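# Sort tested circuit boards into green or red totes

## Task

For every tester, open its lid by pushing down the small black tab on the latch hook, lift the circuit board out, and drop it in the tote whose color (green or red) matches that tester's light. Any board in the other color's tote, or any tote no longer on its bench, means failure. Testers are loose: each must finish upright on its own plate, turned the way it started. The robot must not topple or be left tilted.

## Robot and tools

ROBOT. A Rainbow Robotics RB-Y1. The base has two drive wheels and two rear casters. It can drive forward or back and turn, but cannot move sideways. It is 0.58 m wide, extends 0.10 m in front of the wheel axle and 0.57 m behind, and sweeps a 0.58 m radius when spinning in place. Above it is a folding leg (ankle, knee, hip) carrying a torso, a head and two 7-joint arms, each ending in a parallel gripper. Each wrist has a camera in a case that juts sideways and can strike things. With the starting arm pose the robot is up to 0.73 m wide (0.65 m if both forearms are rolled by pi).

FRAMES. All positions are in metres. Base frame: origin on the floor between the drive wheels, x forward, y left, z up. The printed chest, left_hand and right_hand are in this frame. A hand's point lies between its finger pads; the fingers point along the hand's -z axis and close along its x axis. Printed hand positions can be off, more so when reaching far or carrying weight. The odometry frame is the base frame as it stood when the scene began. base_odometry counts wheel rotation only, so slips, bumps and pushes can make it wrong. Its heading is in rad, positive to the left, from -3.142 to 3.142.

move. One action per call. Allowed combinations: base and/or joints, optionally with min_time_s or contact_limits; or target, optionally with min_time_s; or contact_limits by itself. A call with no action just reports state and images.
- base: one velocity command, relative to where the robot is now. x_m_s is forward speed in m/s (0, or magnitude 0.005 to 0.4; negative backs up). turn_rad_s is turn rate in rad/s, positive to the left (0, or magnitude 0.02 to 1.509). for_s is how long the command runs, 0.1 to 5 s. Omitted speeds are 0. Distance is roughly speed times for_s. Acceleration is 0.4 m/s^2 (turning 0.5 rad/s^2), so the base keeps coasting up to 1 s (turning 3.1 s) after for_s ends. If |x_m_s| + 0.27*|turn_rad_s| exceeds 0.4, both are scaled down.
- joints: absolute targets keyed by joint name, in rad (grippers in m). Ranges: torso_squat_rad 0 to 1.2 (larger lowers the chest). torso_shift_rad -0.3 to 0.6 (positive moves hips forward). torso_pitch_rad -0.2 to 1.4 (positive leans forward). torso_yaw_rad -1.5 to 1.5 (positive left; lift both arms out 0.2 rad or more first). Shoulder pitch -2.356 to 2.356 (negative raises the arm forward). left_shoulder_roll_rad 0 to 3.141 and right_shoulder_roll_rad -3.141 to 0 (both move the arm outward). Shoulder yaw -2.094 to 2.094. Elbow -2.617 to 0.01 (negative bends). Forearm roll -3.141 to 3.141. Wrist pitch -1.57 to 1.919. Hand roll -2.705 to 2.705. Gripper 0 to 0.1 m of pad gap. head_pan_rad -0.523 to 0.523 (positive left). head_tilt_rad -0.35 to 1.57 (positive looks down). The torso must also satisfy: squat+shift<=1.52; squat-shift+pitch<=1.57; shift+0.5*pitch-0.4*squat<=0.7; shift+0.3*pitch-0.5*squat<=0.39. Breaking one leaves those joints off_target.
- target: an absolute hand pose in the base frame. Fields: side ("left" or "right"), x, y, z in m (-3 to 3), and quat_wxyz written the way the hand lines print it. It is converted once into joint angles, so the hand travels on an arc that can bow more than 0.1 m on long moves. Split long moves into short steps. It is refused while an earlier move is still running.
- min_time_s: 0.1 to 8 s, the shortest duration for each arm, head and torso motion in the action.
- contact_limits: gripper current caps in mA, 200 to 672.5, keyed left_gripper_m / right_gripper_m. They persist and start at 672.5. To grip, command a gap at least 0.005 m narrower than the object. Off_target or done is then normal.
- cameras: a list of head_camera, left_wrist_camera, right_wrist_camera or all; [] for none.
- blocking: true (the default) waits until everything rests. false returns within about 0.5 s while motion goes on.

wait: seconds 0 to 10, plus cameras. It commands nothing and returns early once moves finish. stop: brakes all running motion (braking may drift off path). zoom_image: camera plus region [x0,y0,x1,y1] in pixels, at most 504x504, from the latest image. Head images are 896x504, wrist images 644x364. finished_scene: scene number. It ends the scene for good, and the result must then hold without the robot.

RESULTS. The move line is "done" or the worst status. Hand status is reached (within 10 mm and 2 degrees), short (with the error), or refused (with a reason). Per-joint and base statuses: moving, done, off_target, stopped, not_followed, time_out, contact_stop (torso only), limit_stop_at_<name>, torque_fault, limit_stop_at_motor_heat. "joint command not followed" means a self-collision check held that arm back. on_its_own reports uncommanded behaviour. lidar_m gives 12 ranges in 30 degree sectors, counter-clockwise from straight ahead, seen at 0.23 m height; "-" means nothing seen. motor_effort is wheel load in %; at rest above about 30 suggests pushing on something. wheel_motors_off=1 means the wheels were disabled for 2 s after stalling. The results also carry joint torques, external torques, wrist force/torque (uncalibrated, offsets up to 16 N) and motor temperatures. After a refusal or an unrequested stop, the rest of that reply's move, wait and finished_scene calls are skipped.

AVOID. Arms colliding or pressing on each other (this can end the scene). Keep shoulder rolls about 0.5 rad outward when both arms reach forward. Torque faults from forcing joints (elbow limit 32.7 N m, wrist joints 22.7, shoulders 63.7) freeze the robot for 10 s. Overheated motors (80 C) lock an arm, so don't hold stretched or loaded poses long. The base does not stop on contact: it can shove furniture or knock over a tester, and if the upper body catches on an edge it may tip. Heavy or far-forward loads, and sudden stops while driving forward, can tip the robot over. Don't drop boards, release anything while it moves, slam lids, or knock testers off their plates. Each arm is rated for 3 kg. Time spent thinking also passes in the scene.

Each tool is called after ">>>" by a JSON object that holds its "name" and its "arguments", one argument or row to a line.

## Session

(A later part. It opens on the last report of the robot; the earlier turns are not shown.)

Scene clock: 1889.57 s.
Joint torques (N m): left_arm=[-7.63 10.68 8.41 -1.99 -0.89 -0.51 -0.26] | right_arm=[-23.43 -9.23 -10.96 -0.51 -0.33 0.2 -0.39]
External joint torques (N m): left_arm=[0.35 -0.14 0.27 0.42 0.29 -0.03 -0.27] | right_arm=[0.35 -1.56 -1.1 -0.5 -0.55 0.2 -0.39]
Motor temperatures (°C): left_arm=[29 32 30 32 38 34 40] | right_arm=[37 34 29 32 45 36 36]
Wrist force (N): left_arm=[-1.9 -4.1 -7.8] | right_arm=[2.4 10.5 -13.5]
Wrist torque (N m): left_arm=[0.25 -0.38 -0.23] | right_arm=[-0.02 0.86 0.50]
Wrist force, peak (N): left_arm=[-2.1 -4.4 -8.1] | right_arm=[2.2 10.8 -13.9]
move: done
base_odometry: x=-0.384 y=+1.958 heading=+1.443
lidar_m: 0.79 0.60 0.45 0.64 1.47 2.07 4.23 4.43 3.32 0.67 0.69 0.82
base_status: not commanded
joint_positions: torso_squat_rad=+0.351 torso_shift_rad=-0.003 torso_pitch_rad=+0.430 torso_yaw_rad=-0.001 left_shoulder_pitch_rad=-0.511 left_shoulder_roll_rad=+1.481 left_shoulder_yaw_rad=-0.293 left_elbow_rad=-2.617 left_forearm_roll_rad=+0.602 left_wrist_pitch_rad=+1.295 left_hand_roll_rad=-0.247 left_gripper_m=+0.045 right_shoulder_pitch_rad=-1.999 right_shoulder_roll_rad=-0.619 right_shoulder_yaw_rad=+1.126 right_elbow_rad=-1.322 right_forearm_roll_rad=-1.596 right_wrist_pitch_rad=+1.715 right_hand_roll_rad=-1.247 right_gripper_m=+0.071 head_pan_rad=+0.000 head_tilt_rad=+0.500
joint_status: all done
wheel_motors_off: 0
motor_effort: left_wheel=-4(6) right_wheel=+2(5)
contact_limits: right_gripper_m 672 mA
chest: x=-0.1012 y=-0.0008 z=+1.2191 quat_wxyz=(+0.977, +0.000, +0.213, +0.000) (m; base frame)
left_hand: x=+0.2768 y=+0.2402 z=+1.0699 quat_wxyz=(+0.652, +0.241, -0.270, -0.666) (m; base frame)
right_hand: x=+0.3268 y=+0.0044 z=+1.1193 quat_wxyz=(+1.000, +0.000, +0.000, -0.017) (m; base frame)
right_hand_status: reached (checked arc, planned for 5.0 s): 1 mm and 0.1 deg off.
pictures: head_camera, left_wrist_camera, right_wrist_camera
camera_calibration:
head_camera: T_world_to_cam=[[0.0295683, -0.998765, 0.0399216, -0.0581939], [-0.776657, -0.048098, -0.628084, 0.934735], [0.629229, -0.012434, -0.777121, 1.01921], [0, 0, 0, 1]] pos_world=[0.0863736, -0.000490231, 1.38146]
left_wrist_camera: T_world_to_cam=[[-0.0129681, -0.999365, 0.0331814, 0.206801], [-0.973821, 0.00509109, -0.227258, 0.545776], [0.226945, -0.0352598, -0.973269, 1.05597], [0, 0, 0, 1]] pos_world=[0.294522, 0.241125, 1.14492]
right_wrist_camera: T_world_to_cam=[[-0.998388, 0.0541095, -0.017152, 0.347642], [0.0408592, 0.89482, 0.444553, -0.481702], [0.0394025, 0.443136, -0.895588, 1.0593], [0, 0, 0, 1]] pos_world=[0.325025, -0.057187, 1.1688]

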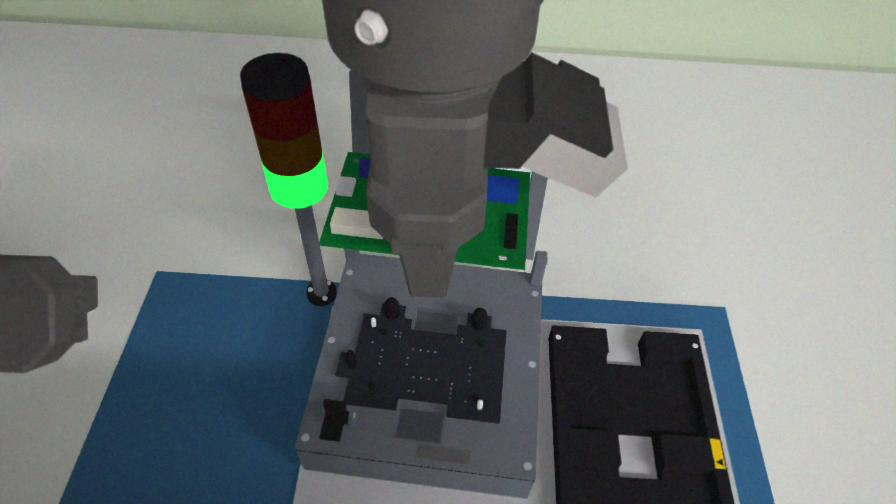

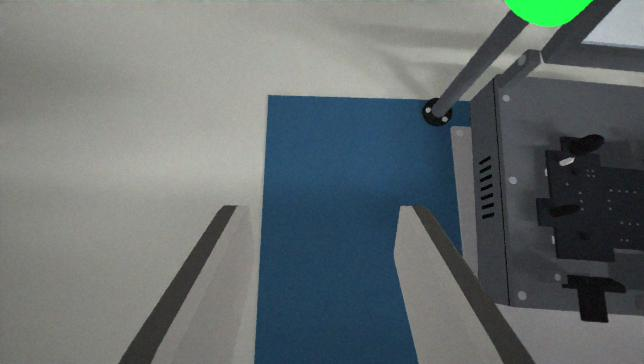

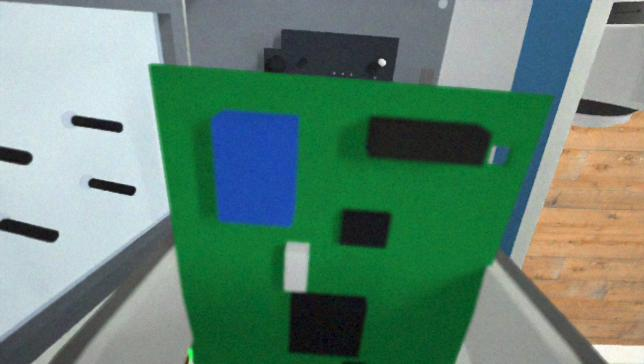

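>>> {"name": "move", "arguments": {
  "joints": {"head_tilt_rad":0.75},
  "cameras": ["head_camera"]
}}

>>> {"name": "zoom_image", "arguments": {
  "camera": "head_camera",
  "region": [280, 130, 740, 504]
}}

>>> {"name": "zoom_image", "arguments": {
  "camera": "left_wrist_camera",
  "region": [404, 50, 644, 330]
}}

Scene clock: 1905.03 s.
Joint torques (N m): left_arm=[-7.51 10.61 8.28 -1.99 -0.89 -0.52 -0.15] | right_arm=[-22.87 -9.29 -10.79 -0.42 -0.35 0.26 -0.31]
External joint torques (N m): left_arm=[0.46 -0.21 0.14 0.43 0.29 -0.04 -0.15] | right_arm=[0.92 -1.62 -0.93 -0.41 -0.58 0.26 -0.31]
Motor temperatures (°C): left_arm=[29 32 30 32 38 34 40] | right_arm=[37 34 29 32 45 36 36]
Wrist force (N): left_arm=[-2.1 -4.1 -8.2] | right_arm=[2.3 10.7 -13.2]
Wrist torque (N m): left_arm=[0.25 -0.41 -0.24] | right_arm=[-0.04 0.86 0.50]
Wrist force, peak (N): left_arm=[-2.1 -4.1 -8.2] | right_arm=[2.3 10.9 -14.0]
move: done
base_odometry: x=-0.384 y=+1.958 heading=+1.443
lidar_m: 0.79 0.60 0.45 0.64 1.47 2.08 4.23 4.44 3.32 0.67 0.69 0.82
base_status: not commanded
joint_positions: torso_squat_rad=+0.351 torso_shift_rad=-0.003 torso_pitch_rad=+0.430 torso_yaw_rad=-0.001 left_shoulder_pitch_rad=-0.511 left_shoulder_roll_rad=+1.481 left_shoulder_yaw_rad=-0.293 left_elbow_rad=-2.617 left_forearm_roll_rad=+0.602 left_wrist_pitch_rad=+1.295 left_hand_roll_rad=-0.247 left_gripper_m=+0.045 right_shoulder_pitch_rad=-1.999 right_shoulder_roll_rad=-0.619 right_shoulder_yaw_rad=+1.126 right_elbow_rad=-1.322 right_forearm_roll_rad=-1.596 right_wrist_pitch_rad=+1.715 right_hand_roll_rad=-1.247 right_gripper_m=+0.071 head_pan_rad=+0.000 head_tilt_rad=+0.750
joint_status: all done
wheel_motors_off: 0
motor_effort: left_wheel=-5(5) right_wheel=+4(5)
contact_limits: right_gripper_m 672 mA
chest: x=-0.1012 y=-0.0008 z=+1.2191 quat_wxyz=(+0.977, +0.000, +0.213, +0.000) (m; base frame)
left_hand: x=+0.2768 y=+0.2402 z=+1.0699 quat_wxyz=(+0.652, +0.241, -0.270, -0.666) (m; base frame)
right_hand: x=+0.3268 y=+0.0044 z=+1.1193 quat_wxyz=(+1.000, +0.000, +0.000, -0.017) (m; base frame)
pictures: head_camera
camera_calibration:
head_camera: T_world_to_cam=[[0.0386773, -0.998765, 0.031171, -0.0460341], [-0.907874, -0.0481553, -0.416468, 0.640482], [0.417455, -0.0121915, -0.908616, 1.20268], [0, 0, 0, 1]] pos_world=[0.081191, -0.000472114, 1.36095]

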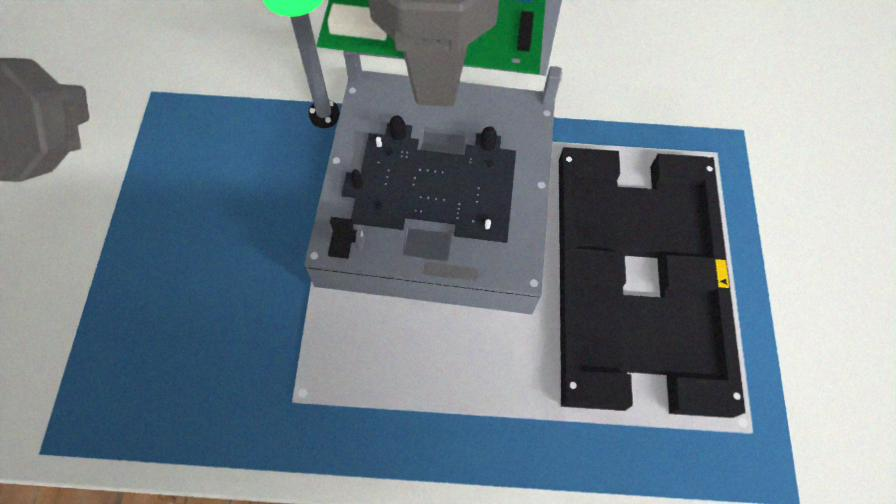

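Scaled by 1.096 from the camera's 896x504 image, which has a finer 1280x720 frame.

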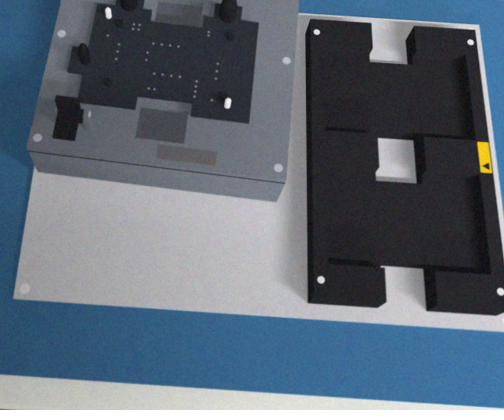

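This scene's latest camera images include none from left_wrist_camera. They are from: head_camera. left_wrist_camera's image comes with the result of a call that names it in "cameras".

>>> {"name": "move", "arguments": {
  "target": {"side":"right","x":0.30,"y":-0.33,"z":1.15,"quat_wxyz":[1,0,0,0]},
  "min_time_s": 4,
  "cameras": []
}}

>>> {"name": "move", "arguments": {
  "joints": {"left_gripper_m":0.097},
  "contact_limits": {"left_gripper_m":400},
  "cameras": []
}}

>>> {"name": "move", "arguments": {
  "target": {"side":"left","x":0.30,"y":0.16,"z":1.10,"quat_wxyz":[0.9992,0,0,-0.0393]},
  "min_time_s": 4
}}

Scene clock: 1945.17 s.
Joint torques (N m): left_arm=[-7.38 10.52 8.38 -1.84 -0.84 -0.53 -0.16] | right_arm=[-12.5 -11.22 -11.55 1.16 -0.29 -0.46 0.2]
External joint torques (N m): left_arm=[0.6 -0.3 0.24 0.58 0.35 -0.05 -0.16] | right_arm=[2.39 -1.15 -1.04 -0.57 -0.56 -0.44 0.2]
Motor temperatures (°C): left_arm=[29 32 30 32 38 34 40] | right_arm=[37 34 29 32 45 36 36]
Wrist force (N): left_arm=[-2.1 -4.1 -7.6] | right_arm=[2.4 10.8 -13.1]
Wrist torque (N m): left_arm=[0.25 -0.41 -0.23] | right_arm=[-0.05 0.87 0.50]
Wrist force, peak (N): left_arm=[-2.0 -4.2 -8.2] | right_arm=[2.4 10.7 -13.9]
move: done
base_odometry: x=-0.384 y=+1.958 heading=+1.443
lidar_m: 0.79 0.60 0.45 0.64 1.48 2.07 4.23 4.44 3.32 0.67 0.69 0.81
base_status: not commanded
joint_positions: torso_squat_rad=+0.351 torso_shift_rad=-0.003 torso_pitch_rad=+0.430 torso_yaw_rad=-0.001 left_shoulder_pitch_rad=-0.511 left_shoulder_roll_rad=+1.481 left_shoulder_yaw_rad=-0.293 left_elbow_rad=-2.617 left_forearm_roll_rad=+0.602 left_wrist_pitch_rad=+1.295 left_hand_roll_rad=-0.247 left_gripper_m=+0.045 right_shoulder_pitch_rad=-1.656 right_shoulder_roll_rad=-1.615 right_shoulder_yaw_rad=+0.995 right_elbow_rad=-1.728 right_forearm_roll_rad=-1.780 right_wrist_pitch_rad=+1.668 right_hand_roll_rad=-0.621 right_gripper_m=+0.071 head_pan_rad=+0.000 head_tilt_rad=+0.750
joint_status: all done
wheel_motors_off: 0
motor_effort: left_wheel=-5(6) right_wheel=+2(5)
contact_limits: right_gripper_m 672 mA
chest: x=-0.1012 y=-0.0008 z=+1.2191 quat_wxyz=(+0.977, +0.000, +0.213, +0.000) (m; base frame)
left_hand: x=+0.2768 y=+0.2402 z=+1.0699 quat_wxyz=(+0.652, +0.241, -0.270, -0.666) (m; base frame)
right_hand: x=+0.2999 y=-0.3300 z=+1.1503 quat_wxyz=(+1.000, -0.002, -0.002, -0.001) (m; base frame)
right_hand_status: reached (checked arc, planned for 4.0 s): 0 mm and 0.3 deg off.
pictures: none
No camera images: "cameras" was empty.

Scene clock: 1946.27 s.
Joint torques (N m): left_arm=[-7.47 10.58 8.43 -1.96 -0.89 -0.51 -0.16] | right_arm=[-12.38 -11.32 -11.34 1.21 -0.3 -0.36 0.27]
External joint torques (N m): left_arm=[0.5 -0.24 0.28 0.46 0.3 -0.03 -0.17] | right_arm=[2.51 -1.24 -0.83 -0.51 -0.56 -0.33 0.27]
Motor temperatures (°C): left_arm=[29 32 30 32 38 34 40] | right_arm=[37 34 29 32 45 36 36]
Wrist force (N): left_arm=[-2.0 -4.1 -8.2] | right_arm=[2.2 10.6 -13.6]
Wrist torque (N m): left_arm=[0.24 -0.39 -0.24] | right_arm=[-0.03 0.85 0.51]
Wrist force, peak (N): left_arm=[-2.0 -4.2 -8.1] | right_arm=[2.5 11.1 -13.3]
move: done
base_odometry: x=-0.384 y=+1.958 heading=+1.443
lidar_m: 0.79 0.60 0.45 0.64 1.48 2.07 4.24 4.44 3.32 0.67 0.70 0.81
base_status: not commanded
joint_positions: torso_squat_rad=+0.351 torso_shift_rad=-0.003 torso_pitch_rad=+0.430 torso_yaw_rad=-0.001 left_shoulder_pitch_rad=-0.511 left_shoulder_roll_rad=+1.481 left_shoulder_yaw_rad=-0.293 left_elbow_rad=-2.617 left_forearm_roll_rad=+0.602 left_wrist_pitch_rad=+1.295 left_hand_roll_rad=-0.247 left_gripper_m=+0.097 right_shoulder_pitch_rad=-1.656 right_shoulder_roll_rad=-1.615 right_shoulder_yaw_rad=+0.995 right_elbow_rad=-1.728 right_forearm_roll_rad=-1.780 right_wrist_pitch_rad=+1.668 right_hand_roll_rad=-0.621 right_gripper_m=+0.071 head_pan_rad=+0.000 head_tilt_rad=+0.750
joint_status: all done
wheel_motors_off: 0
motor_effort: left_wheel=-3(6) right_wheel=+3(5)
contact_limits: left_gripper_m 400 mA; right_gripper_m 672 mA
chest: x=-0.1012 y=-0.0008 z=+1.2191 quat_wxyz=(+0.977, +0.000, +0.213, +0.000) (m; base frame)
left_hand: x=+0.2768 y=+0.2402 z=+1.0699 quat_wxyz=(+0.652, +0.241, -0.270, -0.666) (m; base frame)
right_hand: x=+0.2999 y=-0.3300 z=+1.1503 quat_wxyz=(+1.000, -0.002, -0.002, -0.001) (m; base frame)
pictures: none
No camera images: "cameras" was empty.

Scene clock: 1950.60 s.
Joint torques (N m): left_arm=[-17.79 6.3 8.11 -0.26 0.29 0.22 0.31] | right_arm=[-12.44 -11.51 -11.32 1.2 -0.35 -0.36 0.26]
External joint torques (N m): left_arm=[0.18 -1.8 -1.48 1.17 0.26 0.28 0.31] | right_arm=[2.45 -1.44 -0.81 -0.52 -0.61 -0.33 0.26]
Motor temperatures (°C): left_arm=[29 32 30 32 38 34 40] | right_arm=[37 34 29 32 45 36 36]
Wrist force (N): left_arm=[-1.4 -0.2 -9.4] | right_arm=[2.0 10.8 -13.2]
Wrist torque (N m): left_arm=[0.00 -0.39 -0.23] | right_arm=[-0.07 0.84 0.52]
Wrist force, peak (N): left_arm=[-3.3 -2.3 -9.2] | right_arm=[2.2 11.3 -13.3]
move: done
base_odometry: x=-0.384 y=+1.958 heading=+1.443
lidar_m: 0.79 0.60 0.45 0.64 1.48 2.08 4.23 4.43 3.32 0.67 0.70 0.82
base_status: not commanded
joint_positions: torso_squat_rad=+0.351 torso_shift_rad=-0.003 torso_pitch_rad=+0.430 torso_yaw_rad=-0.001 left_shoulder_pitch_rad=-1.476 left_shoulder_roll_rad=+1.012 left_shoulder_yaw_rad=-0.660 left_elbow_rad=-1.830 left_forearm_roll_rad=+1.447 left_wrist_pitch_rad=+1.919 left_hand_roll_rad=+1.034 left_gripper_m=+0.097 right_shoulder_pitch_rad=-1.656 right_shoulder_roll_rad=-1.615 right_shoulder_yaw_rad=+0.995 right_elbow_rad=-1.728 right_forearm_roll_rad=-1.780 right_wrist_pitch_rad=+1.668 right_hand_roll_rad=-0.621 right_gripper_m=+0.071 head_pan_rad=+0.000 head_tilt_rad=+0.750
joint_status: all done
wheel_motors_off: 0
motor_effort: left_wheel=-4(6) right_wheel=+2(5)
contact_limits: left_gripper_m 400 mA; right_gripper_m 672 mA
chest: x=-0.1012 y=-0.0008 z=+1.2191 quat_wxyz=(+0.977, +0.000, +0.213, +0.000) (m; base frame)
left_hand: x=+0.3001 y=+0.1603 z=+1.1002 quat_wxyz=(+0.999, -0.001, -0.001, -0.039) (m; base frame)
left_hand_status: reached (checked arc, planned for 4.0 s): 0 mm and 0.1 deg off.
right_hand: x=+0.2999 y=-0.3300 z=+1.1503 quat_wxyz=(+1.000, -0.002, -0.002, -0.001) (m; base frame)
pictures: head_camera, left_wrist_camera, right_wrist_camera
camera_calibration:
head_camera: T_world_to_cam=[[0.0386781, -0.998765, 0.0311718, -0.0460346], [-0.907874, -0.0481563, -0.416467, 0.640481], [0.417454, -0.0121919, -0.908616, 1.20268], [0, 0, 0, 1]] pos_world=[0.081191, -0.000471487, 1.36095]
left_wrist_camera: T_world_to_cam=[[0.998005, -0.0622949, -0.0102779, -0.279538], [-0.0493062, -0.870663, 0.489402, -0.349811], [-0.0394358, -0.487919, -0.871998, 1.11844], [0, 0, 0, 1]] pos_world=[0.305839, 0.223725, 1.1436]
right_wrist_camera: T_world_to_cam=[[-0.999539, 0.0221229, -0.0207726, 0.333368], [0.0106947, 0.897388, 0.441112, -0.181219], [0.0283997, 0.440686, -0.897212, 1.24068], [0, 0, 0, 1]] pos_world=[0.299917, -0.391501, 1.20001]

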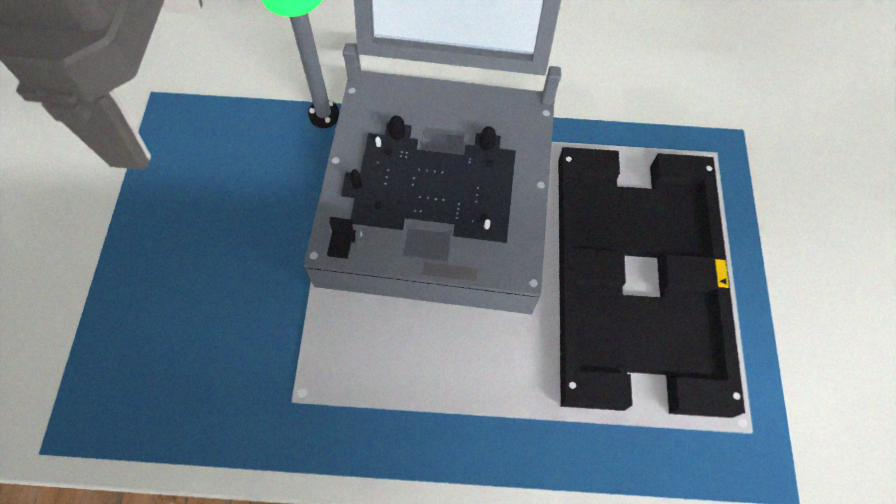

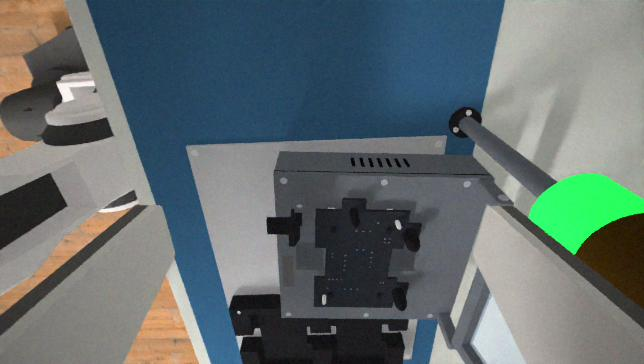

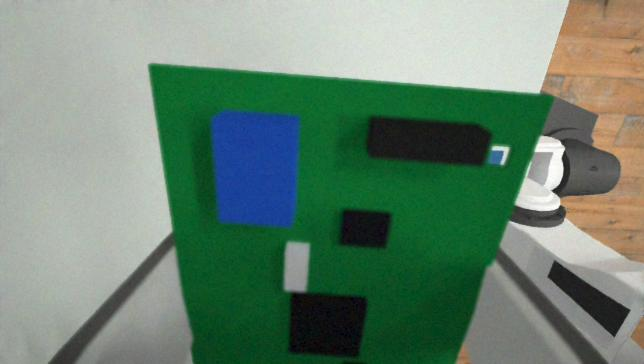

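>>> {"name": "move", "arguments": {
  "target": {"side":"left","x":0.326,"y":0.006,"z":1.08,"quat_wxyz":[0.9992,0,0,-0.0393]},
  "min_time_s": 3,
  "cameras": []
}}

>>> {"name": "move", "arguments": {
  "target": {"side":"left","x":0.326,"y":0.006,"z":0.97,"quat_wxyz":[0.9992,0,0,-0.0393]},
  "min_time_s": 3,
  "cameras": ["head_camera","left_wrist_camera"]
}}

Scene clock: 1963.23 s.
Joint torques (N m): left_arm=[-21.24 4.43 7.82 -1.51 0.04 -0.34 0.45] | right_arm=[-12.34 -11.35 -11.13 1.11 -0.19 -0.39 0.28]
External joint torques (N m): left_arm=[0.33 -1.41 -1.25 1.2 0 -0.29 0.45] | right_arm=[2.55 -1.28 -0.62 -0.61 -0.45 -0.36 0.28]
Motor temperatures (°C): left_arm=[29 31 30 32 38 34 40] | right_arm=[37 34 29 32 45 36 36]
Wrist force (N): left_arm=[-1.3 0.0 -9.6] | right_arm=[2.3 10.5 -13.3]
Wrist torque (N m): left_arm=[-0.01 -0.34 -0.26] | right_arm=[-0.03 0.85 0.50]
Wrist force, peak (N): left_arm=[-1.2 -0.1 -9.8] | right_arm=[2.2 11.1 -13.4]
move: done
base_odometry: x=-0.384 y=+1.958 heading=+1.443
lidar_m: 0.79 0.60 0.45 0.64 1.48 2.08 4.23 4.44 3.33 0.68 0.69 0.82
base_status: not commanded
joint_positions: torso_squat_rad=+0.351 torso_shift_rad=-0.003 torso_pitch_rad=+0.430 torso_yaw_rad=-0.001 left_shoulder_pitch_rad=-1.728 left_shoulder_roll_rad=+0.538 left_shoulder_yaw_rad=-0.843 left_elbow_rad=-1.397 left_forearm_roll_rad=+1.284 left_wrist_pitch_rad=+1.869 left_hand_roll_rad=+1.110 left_gripper_m=+0.097 right_shoulder_pitch_rad=-1.656 right_shoulder_roll_rad=-1.615 right_shoulder_yaw_rad=+0.995 right_elbow_rad=-1.728 right_forearm_roll_rad=-1.780 right_wrist_pitch_rad=+1.668 right_hand_roll_rad=-0.621 right_gripper_m=+0.071 head_pan_rad=+0.000 head_tilt_rad=+0.750
joint_status: all done
wheel_motors_off: 0
motor_effort: left_wheel=-3(6) right_wheel=+2(5)
contact_limits: left_gripper_m 400 mA; right_gripper_m 672 mA
chest: x=-0.1012 y=-0.0008 z=+1.2191 quat_wxyz=(+0.977, +0.000, +0.213, +0.000) (m; base frame)
left_hand: x=+0.3258 y=+0.0063 z=+1.0801 quat_wxyz=(+0.999, +0.000, -0.001, -0.039) (m; base frame)
left_hand_status: reached (checked arc, planned for 3.0 s): 0 mm and 0.1 deg off.
right_hand: x=+0.2999 y=-0.3300 z=+1.1503 quat_wxyz=(+1.000, -0.002, -0.002, -0.001) (m; base frame)
pictures: none
No camera images: "cameras" was empty.

Scene clock: 1966.57 s.
Joint torques (N m): left_arm=[-18.76 2.96 7.2 -2.39 0.05 -0.29 -0.19] | right_arm=[-12.39 -11.17 -11.77 1.28 -0.22 -0.36 0.29]
External joint torques (N m): left_arm=[2.36 -1.77 -1.59 1.37 0.02 -0.24 -0.19] | right_arm=[2.5 -1.1 -1.26 -0.45 -0.48 -0.34 0.29]
Motor temperatures (°C): left_arm=[29 31 30 32 38 34 40] | right_arm=[36 34 29 32 45 36 36]
Wrist force (N): left_arm=[-1.6 0.4 -9.3] | right_arm=[2.1 10.8 -13.4]
Wrist torque (N m): left_arm=[-0.06 -0.39 -0.22] | right_arm=[-0.07 0.83 0.50]
Wrist force, peak (N): left_arm=[-1.5 0.4 -9.7] | right_arm=[2.3 10.8 -13.5]
move: done
base_odometry: x=-0.384 y=+1.958 heading=+1.443
lidar_m: 0.79 0.59 0.45 0.64 1.47 2.08 4.24 4.44 3.32 0.68 0.69 0.81
base_status: not commanded
joint_positions: torso_squat_rad=+0.351 torso_shift_rad=-0.003 torso_pitch_rad=+0.430 torso_yaw_rad=-0.001 left_shoulder_pitch_rad=-1.551 left_shoulder_roll_rad=+0.484 left_shoulder_yaw_rad=-0.959 left_elbow_rad=-1.335 left_forearm_roll_rad=+1.134 left_wrist_pitch_rad=+1.660 left_hand_roll_rad=+1.052 left_gripper_m=+0.097 right_shoulder_pitch_rad=-1.656 right_shoulder_roll_rad=-1.615 right_shoulder_yaw_rad=+0.995 right_elbow_rad=-1.728 right_forearm_roll_rad=-1.780 right_wrist_pitch_rad=+1.668 right_hand_roll_rad=-0.621 right_gripper_m=+0.071 head_pan_rad=+0.000 head_tilt_rad=+0.750
joint_status: all done
wheel_motors_off: 0
motor_effort: left_wheel=-4(6) right_wheel=+2(5)
contact_limits: left_gripper_m 400 mA; right_gripper_m 672 mA
chest: x=-0.1012 y=-0.0008 z=+1.2191 quat_wxyz=(+0.977, +0.000, +0.213, +0.000) (m; base frame)
left_hand: x=+0.3259 y=+0.0063 z=+0.9704 quat_wxyz=(+0.999, +0.000, -0.001, -0.039) (m; base frame)
left_hand_status: reached (checked arc, planned for 3.0 s): 1 mm and 0.1 deg off.
right_hand: x=+0.2999 y=-0.3300 z=+1.1503 quat_wxyz=(+1.000, -0.002, -0.002, -0.001) (m; base frame)
pictures: head_camera, left_wrist_camera
camera_calibration:
head_camera: T_world_to_cam=[[0.0386803, -0.998765, 0.0311776, -0.0460396], [-0.907874, -0.0481607, -0.416467, 0.640481], [0.417455, -0.0121963, -0.908616, 1.20268], [0, 0, 0, 1]] pos_world=[0.0811909, -0.000468437, 1.36095]
left_wrist_camera: T_world_to_cam=[[0.997968, -0.0628019, -0.0107498, -0.315783], [-0.0495487, -0.871022, 0.488739, -0.418377], [-0.040057, -0.487213, -0.872364, 0.931706], [0, 0, 0, 1]] pos_world=[0.331732, 0.0696924, 1.01387]

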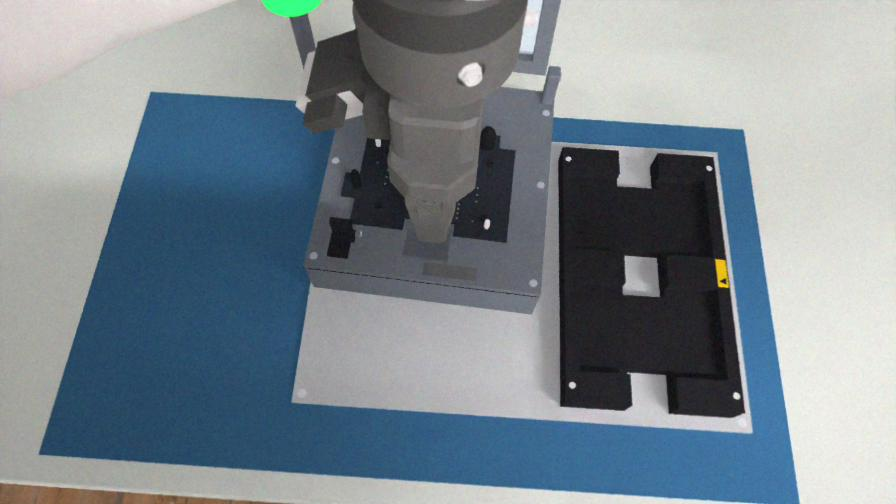

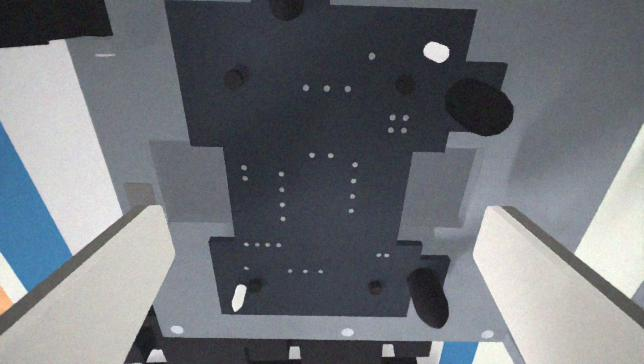

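>>> {"name": "move", "arguments": {
  "target": {"side":"left","x":0.323,"y":0.008,"z":0.952,"quat_wxyz":[0.9992,0,0,-0.0393]},
  "min_time_s": 2,
  "cameras": ["left_wrist_camera"]
}}

>>> {"name": "move", "arguments": {
  "target": {"side":"left","x":0.323,"y":0.008,"z":0.944,"quat_wxyz":[0.9992,0,0,-0.0393]},
  "min_time_s": 2,
  "cameras": ["head_camera","left_wrist_camera"]
}}

Scene clock: 1990.63 s.
Joint torques (N m): left_arm=[-18.46 2.58 7.13 -2.6 -0.03 -0.41 -0.27] | right_arm=[-12.69 -11.18 -11.47 1.26 -0.25 -0.33 0.25]
External joint torques (N m): left_arm=[2.46 -1.93 -1.57 1.32 -0.06 -0.35 -0.27] | right_arm=[2.19 -1.11 -0.96 -0.46 -0.51 -0.31 0.25]
Motor temperatures (°C): left_arm=[30 31 29 32 38 34 40] | right_arm=[36 34 29 32 45 36 36]
Wrist force (N): left_arm=[-1.7 0.1 -9.5] | right_arm=[2.0 10.8 -13.1]
Wrist torque (N m): left_arm=[-0.04 -0.40 -0.20] | right_arm=[-0.03 0.82 0.53]
Wrist force, peak (N): left_arm=[-1.4 0.3 -9.8] | right_arm=[2.0 10.8 -13.5]
move: done
base_odometry: x=-0.384 y=+1.958 heading=+1.443
lidar_m: 0.79 0.60 0.45 0.64 1.48 2.08 4.24 4.43 3.32 0.68 0.69 0.82
base_status: not commanded
joint_positions: torso_squat_rad=+0.351 torso_shift_rad=-0.003 torso_pitch_rad=+0.430 torso_yaw_rad=-0.001 left_shoulder_pitch_rad=-1.520 left_shoulder_roll_rad=+0.478 left_shoulder_yaw_rad=-0.977 left_elbow_rad=-1.328 left_forearm_roll_rad=+1.112 left_wrist_pitch_rad=+1.626 left_hand_roll_rad=+1.046 left_gripper_m=+0.097 right_shoulder_pitch_rad=-1.656 right_shoulder_roll_rad=-1.615 right_shoulder_yaw_rad=+0.995 right_elbow_rad=-1.728 right_forearm_roll_rad=-1.780 right_wrist_pitch_rad=+1.668 right_hand_roll_rad=-0.621 right_gripper_m=+0.071 head_pan_rad=+0.000 head_tilt_rad=+0.750
joint_status: all done
wheel_motors_off: 0
motor_effort: left_wheel=-4(6) right_wheel=+4(5)
contact_limits: left_gripper_m 400 mA; right_gripper_m 672 mA
chest: x=-0.1012 y=-0.0008 z=+1.2191 quat_wxyz=(+0.977, +0.000, +0.213, +0.000) (m; base frame)
left_hand: x=+0.3232 y=+0.0081 z=+0.9523 quat_wxyz=(+0.999, +0.000, +0.000, -0.039) (m; base frame)
left_hand_status: reached (checked arc, planned for 2.0 s): 0 mm and 0.0 deg off.
right_hand: x=+0.2999 y=-0.3300 z=+1.1503 quat_wxyz=(+1.000, -0.002, -0.002, -0.001) (m; base frame)
pictures: left_wrist_camera
camera_calibration:
left_wrist_camera: T_world_to_cam=[[0.99795, -0.062889, -0.0118487, -0.312096], [-0.0490931, -0.871095, 0.488654, -0.408193], [-0.0410523, -0.487071, -0.872397, 0.916988], [0, 0, 0, 1]] pos_world=[0.329062, 0.0714354, 0.995745]

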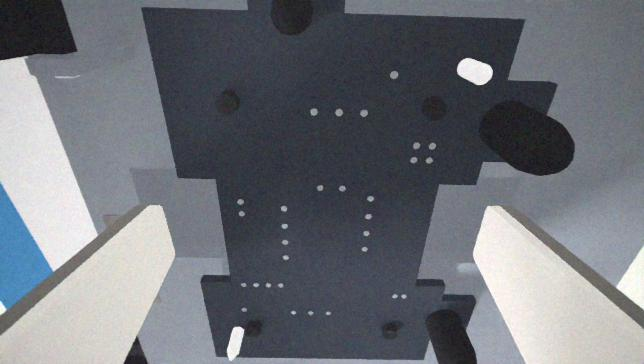

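Scene clock: 1992.97 s.
Joint torques (N m): left_arm=[-18.09 2.41 7.01 -2.71 0.26 -0.22 -0.22] | right_arm=[-12.38 -11.27 -11.46 1.19 -0.25 -0.31 0.21]
External joint torques (N m): left_arm=[2.79 -2.01 -1.62 1.26 0.22 -0.16 -0.22] | right_arm=[2.51 -1.2 -0.95 -0.54 -0.51 -0.28 0.21]
Motor temperatures (°C): left_arm=[30 31 29 32 38 34 40] | right_arm=[36 34 29 32 45 36 36]
Wrist force (N): left_arm=[-0.5 0.2 -9.4] | right_arm=[2.2 10.8 -13.3]
Wrist torque (N m): left_arm=[-0.06 -0.39 -0.22] | right_arm=[-0.06 0.84 0.52]
Wrist force, peak (N): left_arm=[-1.5 0.3 -9.8] | right_arm=[2.3 10.9 -13.5]
move: done
base_odometry: x=-0.384 y=+1.958 heading=+1.443
lidar_m: 0.79 0.60 0.45 0.65 1.49 2.08 4.23 4.44 3.33 0.67 0.69 0.81
base_status: not commanded
joint_positions: torso_squat_rad=+0.351 torso_shift_rad=-0.003 torso_pitch_rad=+0.430 torso_yaw_rad=-0.001 left_shoulder_pitch_rad=-1.510 left_shoulder_roll_rad=+0.472 left_shoulder_yaw_rad=-0.986 left_elbow_rad=-1.315 left_forearm_roll_rad=+1.102 left_wrist_pitch_rad=+1.609 left_hand_roll_rad=+1.040 left_gripper_m=+0.097 right_shoulder_pitch_rad=-1.656 right_shoulder_roll_rad=-1.615 right_shoulder_yaw_rad=+0.995 right_elbow_rad=-1.728 right_forearm_roll_rad=-1.780 right_wrist_pitch_rad=+1.668 right_hand_roll_rad=-0.621 right_gripper_m=+0.071 head_pan_rad=+0.000 head_tilt_rad=+0.750
joint_status: all done
wheel_motors_off: 0
motor_effort: left_wheel=-4(6) right_wheel=+3(5)
contact_limits: left_gripper_m 400 mA; right_gripper_m 672 mA
chest: x=-0.1012 y=-0.0008 z=+1.2191 quat_wxyz=(+0.977, +0.000, +0.213, +0.000) (m; base frame)
left_hand: x=+0.3231 y=+0.0082 z=+0.9445 quat_wxyz=(+0.999, +0.000, +0.000, -0.039) (m; base frame)
left_hand_status: reached (checked arc, planned for 2.0 s): 1 mm and 0.1 deg off.
right_hand: x=+0.2999 y=-0.3300 z=+1.1503 quat_wxyz=(+1.000, -0.002, -0.002, -0.001) (m; base frame)
pictures: head_camera, left_wrist_camera
camera_calibration:
head_camera: T_world_to_cam=[[0.0386806, -0.998765, 0.0311777, -0.0460395], [-0.907874, -0.048161, -0.416467, 0.640481], [0.417454, -0.0121962, -0.908616, 1.20268], [0, 0, 0, 1]] pos_world=[0.081191, -0.00046826, 1.36095]
left_wrist_camera: T_world_to_cam=[[0.997951, -0.0629249, -0.0115545, -0.312372], [-0.0492702, -0.871114, 0.488602, -0.404181], [-0.0408105, -0.487032, -0.87243, 0.910211], [0, 0, 0, 1]] pos_world=[0.328964, 0.0715583, 0.98797]

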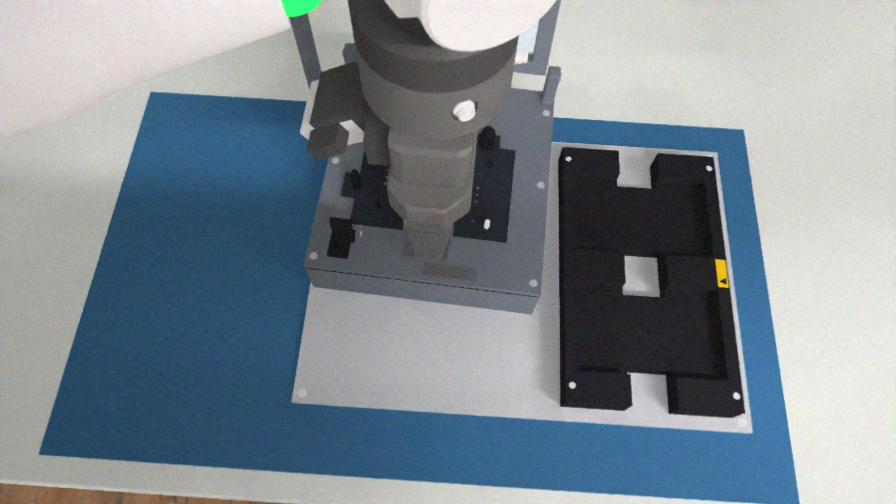

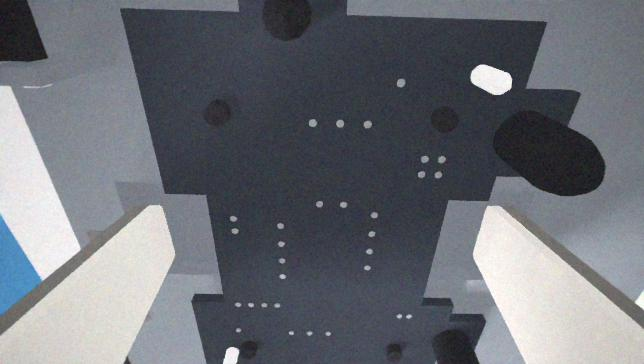

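>>> {"name": "move", "arguments": {
  "target": {"side":"left","x":0.323,"y":0.008,"z":0.938,"quat_wxyz":[0.9992,0,0,-0.0393]},
  "min_time_s": 1.5,
  "cameras": ["left_wrist_camera"]
}}

>>> {"name": "move", "arguments": {
  "joints": {"left_gripper_m":0.05},
  "cameras": ["left_wrist_camera"]
}}

Scene clock: 1998.90 s.
Joint torques (N m): left_arm=[-18.28 2.35 6.93 -2.6 0.1 -0.34 -0.28] | right_arm=[-12.29 -11.11 -11.6 1.29 -0.32 -0.4 0.32]
External joint torques (N m): left_arm=[2.57 -2.01 -1.63 1.41 0.07 -0.29 -0.28] | right_arm=[2.6 -1.04 -1.1 -0.44 -0.59 -0.38 0.32]
Motor temperatures (°C): left_arm=[30 31 29 32 38 34 40] | right_arm=[36 34 29 32 45 36 36]
Wrist force (N): left_arm=[-0.8 0.5 -9.3] | right_arm=[2.0 10.6 -13.4]
Wrist torque (N m): left_arm=[-0.08 -0.36 -0.21] | right_arm=[-0.03 0.81 0.52]
Wrist force, peak (N): left_arm=[-0.9 0.2 -9.7] | right_arm=[2.4 11.0 -13.4]
move: done
base_odometry: x=-0.384 y=+1.958 heading=+1.443
lidar_m: 0.79 0.59 0.45 0.63 1.47 2.07 4.23 4.43 3.32 0.67 0.69 0.82
base_status: not commanded
joint_positions: torso_squat_rad=+0.351 torso_shift_rad=-0.003 torso_pitch_rad=+0.430 torso_yaw_rad=-0.001 left_shoulder_pitch_rad=-1.503 left_shoulder_roll_rad=+0.466 left_shoulder_yaw_rad=-0.992 left_elbow_rad=-1.303 left_forearm_roll_rad=+1.095 left_wrist_pitch_rad=+1.596 left_hand_roll_rad=+1.034 left_gripper_m=+0.097 right_shoulder_pitch_rad=-1.656 right_shoulder_roll_rad=-1.615 right_shoulder_yaw_rad=+0.995 right_elbow_rad=-1.728 right_forearm_roll_rad=-1.780 right_wrist_pitch_rad=+1.668 right_hand_roll_rad=-0.621 right_gripper_m=+0.071 head_pan_rad=+0.000 head_tilt_rad=+0.750
joint_status: all done
wheel_motors_off: 0
motor_effort: left_wheel=-4(5) right_wheel=+2(5)
contact_limits: left_gripper_m 400 mA; right_gripper_m 672 mA
chest: x=-0.1012 y=-0.0008 z=+1.2191 quat_wxyz=(+0.977, +0.000, +0.213, +0.000) (m; base frame)
left_hand: x=+0.3232 y=+0.0081 z=+0.9384 quat_wxyz=(+0.999, +0.000, +0.000, -0.039) (m; base frame)
left_hand_status: reached (checked arc, planned for 1.5 s): 0 mm and 0.0 deg off.
right_hand: x=+0.2999 y=-0.3300 z=+1.1503 quat_wxyz=(+1.000, -0.002, -0.002, -0.001) (m; base frame)
pictures: left_wrist_camera
camera_calibration:
left_wrist_camera: T_world_to_cam=[[0.997951, -0.0629084, -0.0116579, -0.312379], [-0.0492048, -0.871111, 0.488615, -0.401278], [-0.0408933, -0.48704, -0.872422, 0.904903], [0, 0, 0, 1]] pos_world=[0.328999, 0.0715148, 0.981885]

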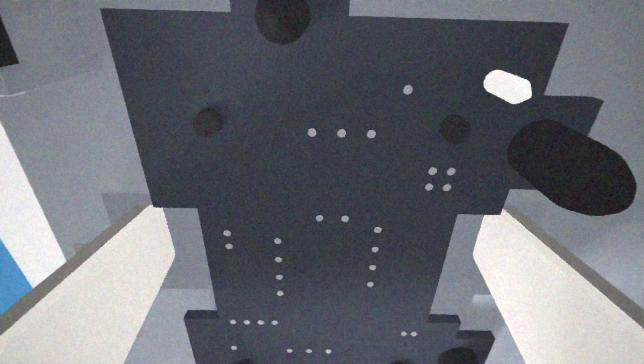

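Scene clock: 1999.93 s.
Joint torques (N m): left_arm=[-18.46 2.57 7.21 -2.94 0.75 0.1 0.09] | right_arm=[-12.45 -11.3 -11.74 1.17 -0.2 -0.4 0.23]
External joint torques (N m): left_arm=[2.39 -1.78 -1.36 1.07 0.72 0.16 0.09] | right_arm=[2.44 -1.23 -1.24 -0.56 -0.46 -0.37 0.23]
Motor temperatures (°C): left_arm=[30 31 29 32 38 34 40] | right_arm=[36 34 29 32 45 36 36]
Wrist force (N): left_arm=[1.7 0.3 -9.5] | right_arm=[2.3 10.7 -13.5]
Wrist torque (N m): left_arm=[-0.07 -0.37 -0.51] | right_arm=[-0.04 0.87 0.52]
Wrist force, peak (N): left_arm=[2.4 0.0 -11.0] | right_arm=[2.0 11.0 -13.5]
move: off_target
base_odometry: x=-0.384 y=+1.958 heading=+1.443
lidar_m: 0.79 0.60 0.45 0.64 1.48 2.07 4.23 4.44 3.33 0.67 0.70 0.82
base_status: not commanded
joint_positions: torso_squat_rad=+0.351 torso_shift_rad=-0.003 torso_pitch_rad=+0.430 torso_yaw_rad=-0.001 left_shoulder_pitch_rad=-1.502 left_shoulder_roll_rad=+0.466 left_shoulder_yaw_rad=-0.992 left_elbow_rad=-1.303 left_forearm_roll_rad=+1.095 left_wrist_pitch_rad=+1.596 left_hand_roll_rad=+1.034 left_gripper_m=+0.063 right_shoulder_pitch_rad=-1.656 right_shoulder_roll_rad=-1.615 right_shoulder_yaw_rad=+0.995 right_elbow_rad=-1.728 right_forearm_roll_rad=-1.780 right_wrist_pitch_rad=+1.668 right_hand_roll_rad=-0.621 right_gripper_m=+0.071 head_pan_rad=+0.000 head_tilt_rad=+0.750
joint_status: left_gripper_m off_target (ended at +0.063, target +0.050)
wheel_motors_off: 0
motor_effort: left_wheel=-3(5) right_wheel=+2(4)
contact_limits: left_gripper_m 400 mA; right_gripper_m 672 mA
chest: x=-0.1012 y=-0.0008 z=+1.2191 quat_wxyz=(+0.977, +0.000, +0.213, +0.000) (m; base frame)
left_hand: x=+0.3232 y=+0.0081 z=+0.9384 quat_wxyz=(+0.999, +0.000, +0.000, -0.039) (m; base frame)
right_hand: x=+0.2999 y=-0.3300 z=+1.1503 quat_wxyz=(+1.000, -0.002, -0.002, -0.001) (m; base frame)
pictures: left_wrist_camera
camera_calibration:
left_wrist_camera: T_world_to_cam=[[0.997949, -0.0629544, -0.0115795, -0.31247], [-0.0492842, -0.87112, 0.488592, -0.401206], [-0.0408462, -0.487019, -0.872436, 0.904867], [0, 0, 0, 1]] pos_world=[0.329016, 0.0715173, 0.981846]

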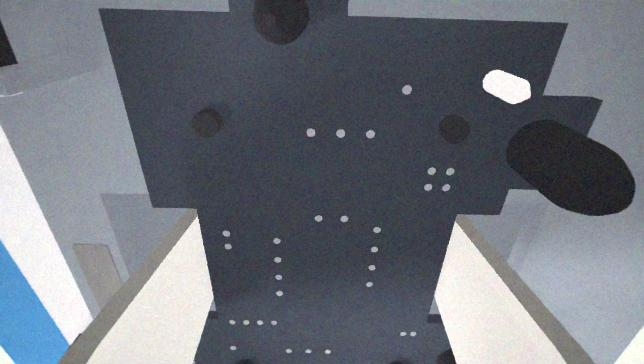

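>>> {"name": "move", "arguments": {
  "target": {"side":"left","x":0.299,"y":0.009,"z":0.938,"quat_wxyz":[0.9996,0,0,-0.0284]},
  "min_time_s": 4,
  "cameras": []
}}

>>> {"name": "move", "arguments": {
  "target": {"side":"left","x":0.276,"y":0.010,"z":0.938,"quat_wxyz":[0.99985,0,0,-0.0175]},
  "min_time_s": 4,
  "cameras": ["head_camera"]
}}

>>> {"name": "zoom_image", "arguments": {
  "camera": "head_camera",
  "region": [280, 60, 580, 430]
}}

Scene clock: 2011.83 s.
Joint torques (N m): left_arm=[-15.39 7.93 6.33 -3.38 0.54 2.94 0.99] | right_arm=[-12.36 -11.35 -11.34 1.22 -0.15 -0.46 0.26]
External joint torques (N m): left_arm=[4.5 3.98 -2.54 0.75 0.5 3 0.99] | right_arm=[2.53 -1.27 -0.83 -0.5 -0.41 -0.43 0.26]
Motor temperatures (°C): left_arm=[30 31 29 32 38 34 40] | right_arm=[36 34 29 32 45 36 36]
Wrist force (N): left_arm=[4.8 -8.3 -12.2] | right_arm=[2.5 10.6 -13.1]
Wrist torque (N m): left_arm=[-0.24 -0.47 -0.73] | right_arm=[-0.05 0.88 0.51]
Wrist force, peak (N): left_arm=[2.6 1.0 -24.3] | right_arm=[2.0 10.9 -13.5]
move: done
base_odometry: x=-0.384 y=+1.958 heading=+1.443
lidar_m: 0.79 0.61 0.45 0.64 1.47 2.08 4.24 4.43 3.33 0.67 0.69 0.81
base_status: not commanded
joint_positions: torso_squat_rad=+0.351 torso_shift_rad=-0.003 torso_pitch_rad=+0.430 torso_yaw_rad=-0.001 left_shoulder_pitch_rad=-1.461 left_shoulder_roll_rad=+0.497 left_shoulder_yaw_rad=-0.999 left_elbow_rad=-1.444 left_forearm_roll_rad=+1.085 left_wrist_pitch_rad=+1.623 left_hand_roll_rad=+1.144 left_gripper_m=+0.063 right_shoulder_pitch_rad=-1.656 right_shoulder_roll_rad=-1.615 right_shoulder_yaw_rad=+0.995 right_elbow_rad=-1.728 right_forearm_roll_rad=-1.780 right_wrist_pitch_rad=+1.668 right_hand_roll_rad=-0.621 right_gripper_m=+0.071 head_pan_rad=+0.000 head_tilt_rad=+0.750
joint_status: all done
wheel_motors_off: 0
motor_effort: left_wheel=-5(6) right_wheel=+3(5)
contact_limits: left_gripper_m 400 mA; right_gripper_m 672 mA
chest: x=-0.1010 y=-0.0007 z=+1.2191 quat_wxyz=(+0.977, +0.000, +0.213, +0.000) (m; base frame)
left_hand: x=+0.2992 y=+0.0080 z=+0.9383 quat_wxyz=(+1.000, -0.001, +0.000, -0.029) (m; base frame)
left_hand_status: reached (checked arc, planned for 4.0 s): 1 mm and 0.1 deg off.
right_hand: x=+0.3000 y=-0.3301 z=+1.1501 quat_wxyz=(+1.000, -0.002, -0.002, -0.001) (m; base frame)
pictures: none
No camera images: "cameras" was empty.

Scene clock: 2016.17 s.
Joint torques (N m): left_arm=[-12.65 5.89 5.04 -3.96 2.23 3.01 0.97] | right_arm=[-12.66 -10.99 -11.07 1.16 -0.18 -0.4 0.25]
External joint torques (N m): left_arm=[6.43 2.27 -3.94 0.27 2.18 3.06 0.97] | right_arm=[2.23 -0.91 -0.56 -0.57 -0.44 -0.38 0.25]
Motor temperatures (°C): left_arm=[30 31 29 32 38 34 40] | right_arm=[36 34 29 32 45 36 36]
Wrist force (N): left_arm=[7.8 -7.4 -10.1] | right_arm=[2.1 10.6 -13.3]
Wrist torque (N m): left_arm=[-0.17 -1.36 -0.70] | right_arm=[-0.03 0.83 0.51]
Wrist force, peak (N): left_arm=[5.2 1.2 -19.8] | right_arm=[2.0 11.2 -13.4]
move: done
base_odometry: x=-0.384 y=+1.958 heading=+1.443
lidar_m: 0.79 0.60 0.45 0.64 1.48 2.08 4.23 4.44 3.32 0.67 0.69 0.82
base_status: not commanded
joint_positions: torso_squat_rad=+0.351 torso_shift_rad=-0.003 torso_pitch_rad=+0.430 torso_yaw_rad=-0.001 left_shoulder_pitch_rad=-1.429 left_shoulder_roll_rad=+0.518 left_shoulder_yaw_rad=-1.007 left_elbow_rad=-1.552 left_forearm_roll_rad=+1.080 left_wrist_pitch_rad=+1.650 left_hand_roll_rad=+1.235 left_gripper_m=+0.063 right_shoulder_pitch_rad=-1.656 right_shoulder_roll_rad=-1.615 right_shoulder_yaw_rad=+0.995 right_elbow_rad=-1.728 right_forearm_roll_rad=-1.780 right_wrist_pitch_rad=+1.668 right_hand_roll_rad=-0.621 right_gripper_m=+0.071 head_pan_rad=+0.000 head_tilt_rad=+0.750
joint_status: all done
wheel_motors_off: 0
motor_effort: left_wheel=-5(7) right_wheel=+3(5)
contact_limits: left_gripper_m 400 mA; right_gripper_m 672 mA
chest: x=-0.1010 y=-0.0008 z=+1.2191 quat_wxyz=(+0.977, +0.000, +0.213, +0.000) (m; base frame)
left_hand: x=+0.2773 y=+0.0092 z=+0.9382 quat_wxyz=(+1.000, +0.000, +0.003, -0.019) (m; base frame)
left_hand_status: reached (checked arc, planned for 4.0 s): 2 mm and 0.4 deg off.
right_hand: x=+0.3000 y=-0.3301 z=+1.1502 quat_wxyz=(+1.000, -0.002, -0.002, -0.001) (m; base frame)
pictures: head_camera
camera_calibration:
head_camera: T_world_to_cam=[[0.0385942, -0.998767, 0.0312323, -0.0461166], [-0.907993, -0.0481019, -0.416215, 0.640305], [0.417204, -0.0122952, -0.90873, 1.2027], [0, 0, 0, 1]] pos_world=[0.0814001, -0.000472277, 1.36088]

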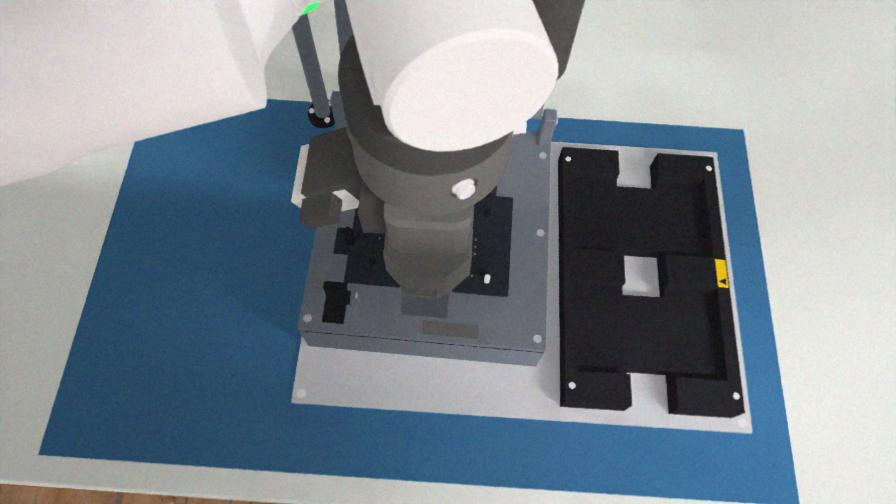

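Scaled by 1.362 from the camera's 896x504 image, which has a finer 1280x720 frame.

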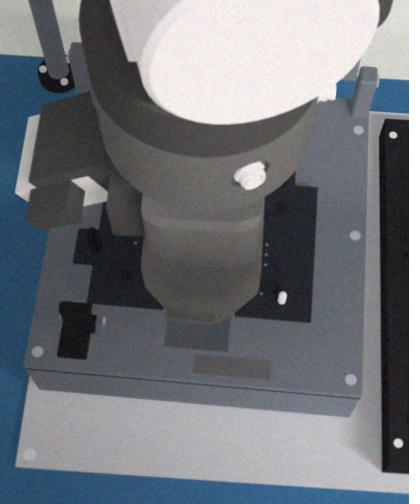

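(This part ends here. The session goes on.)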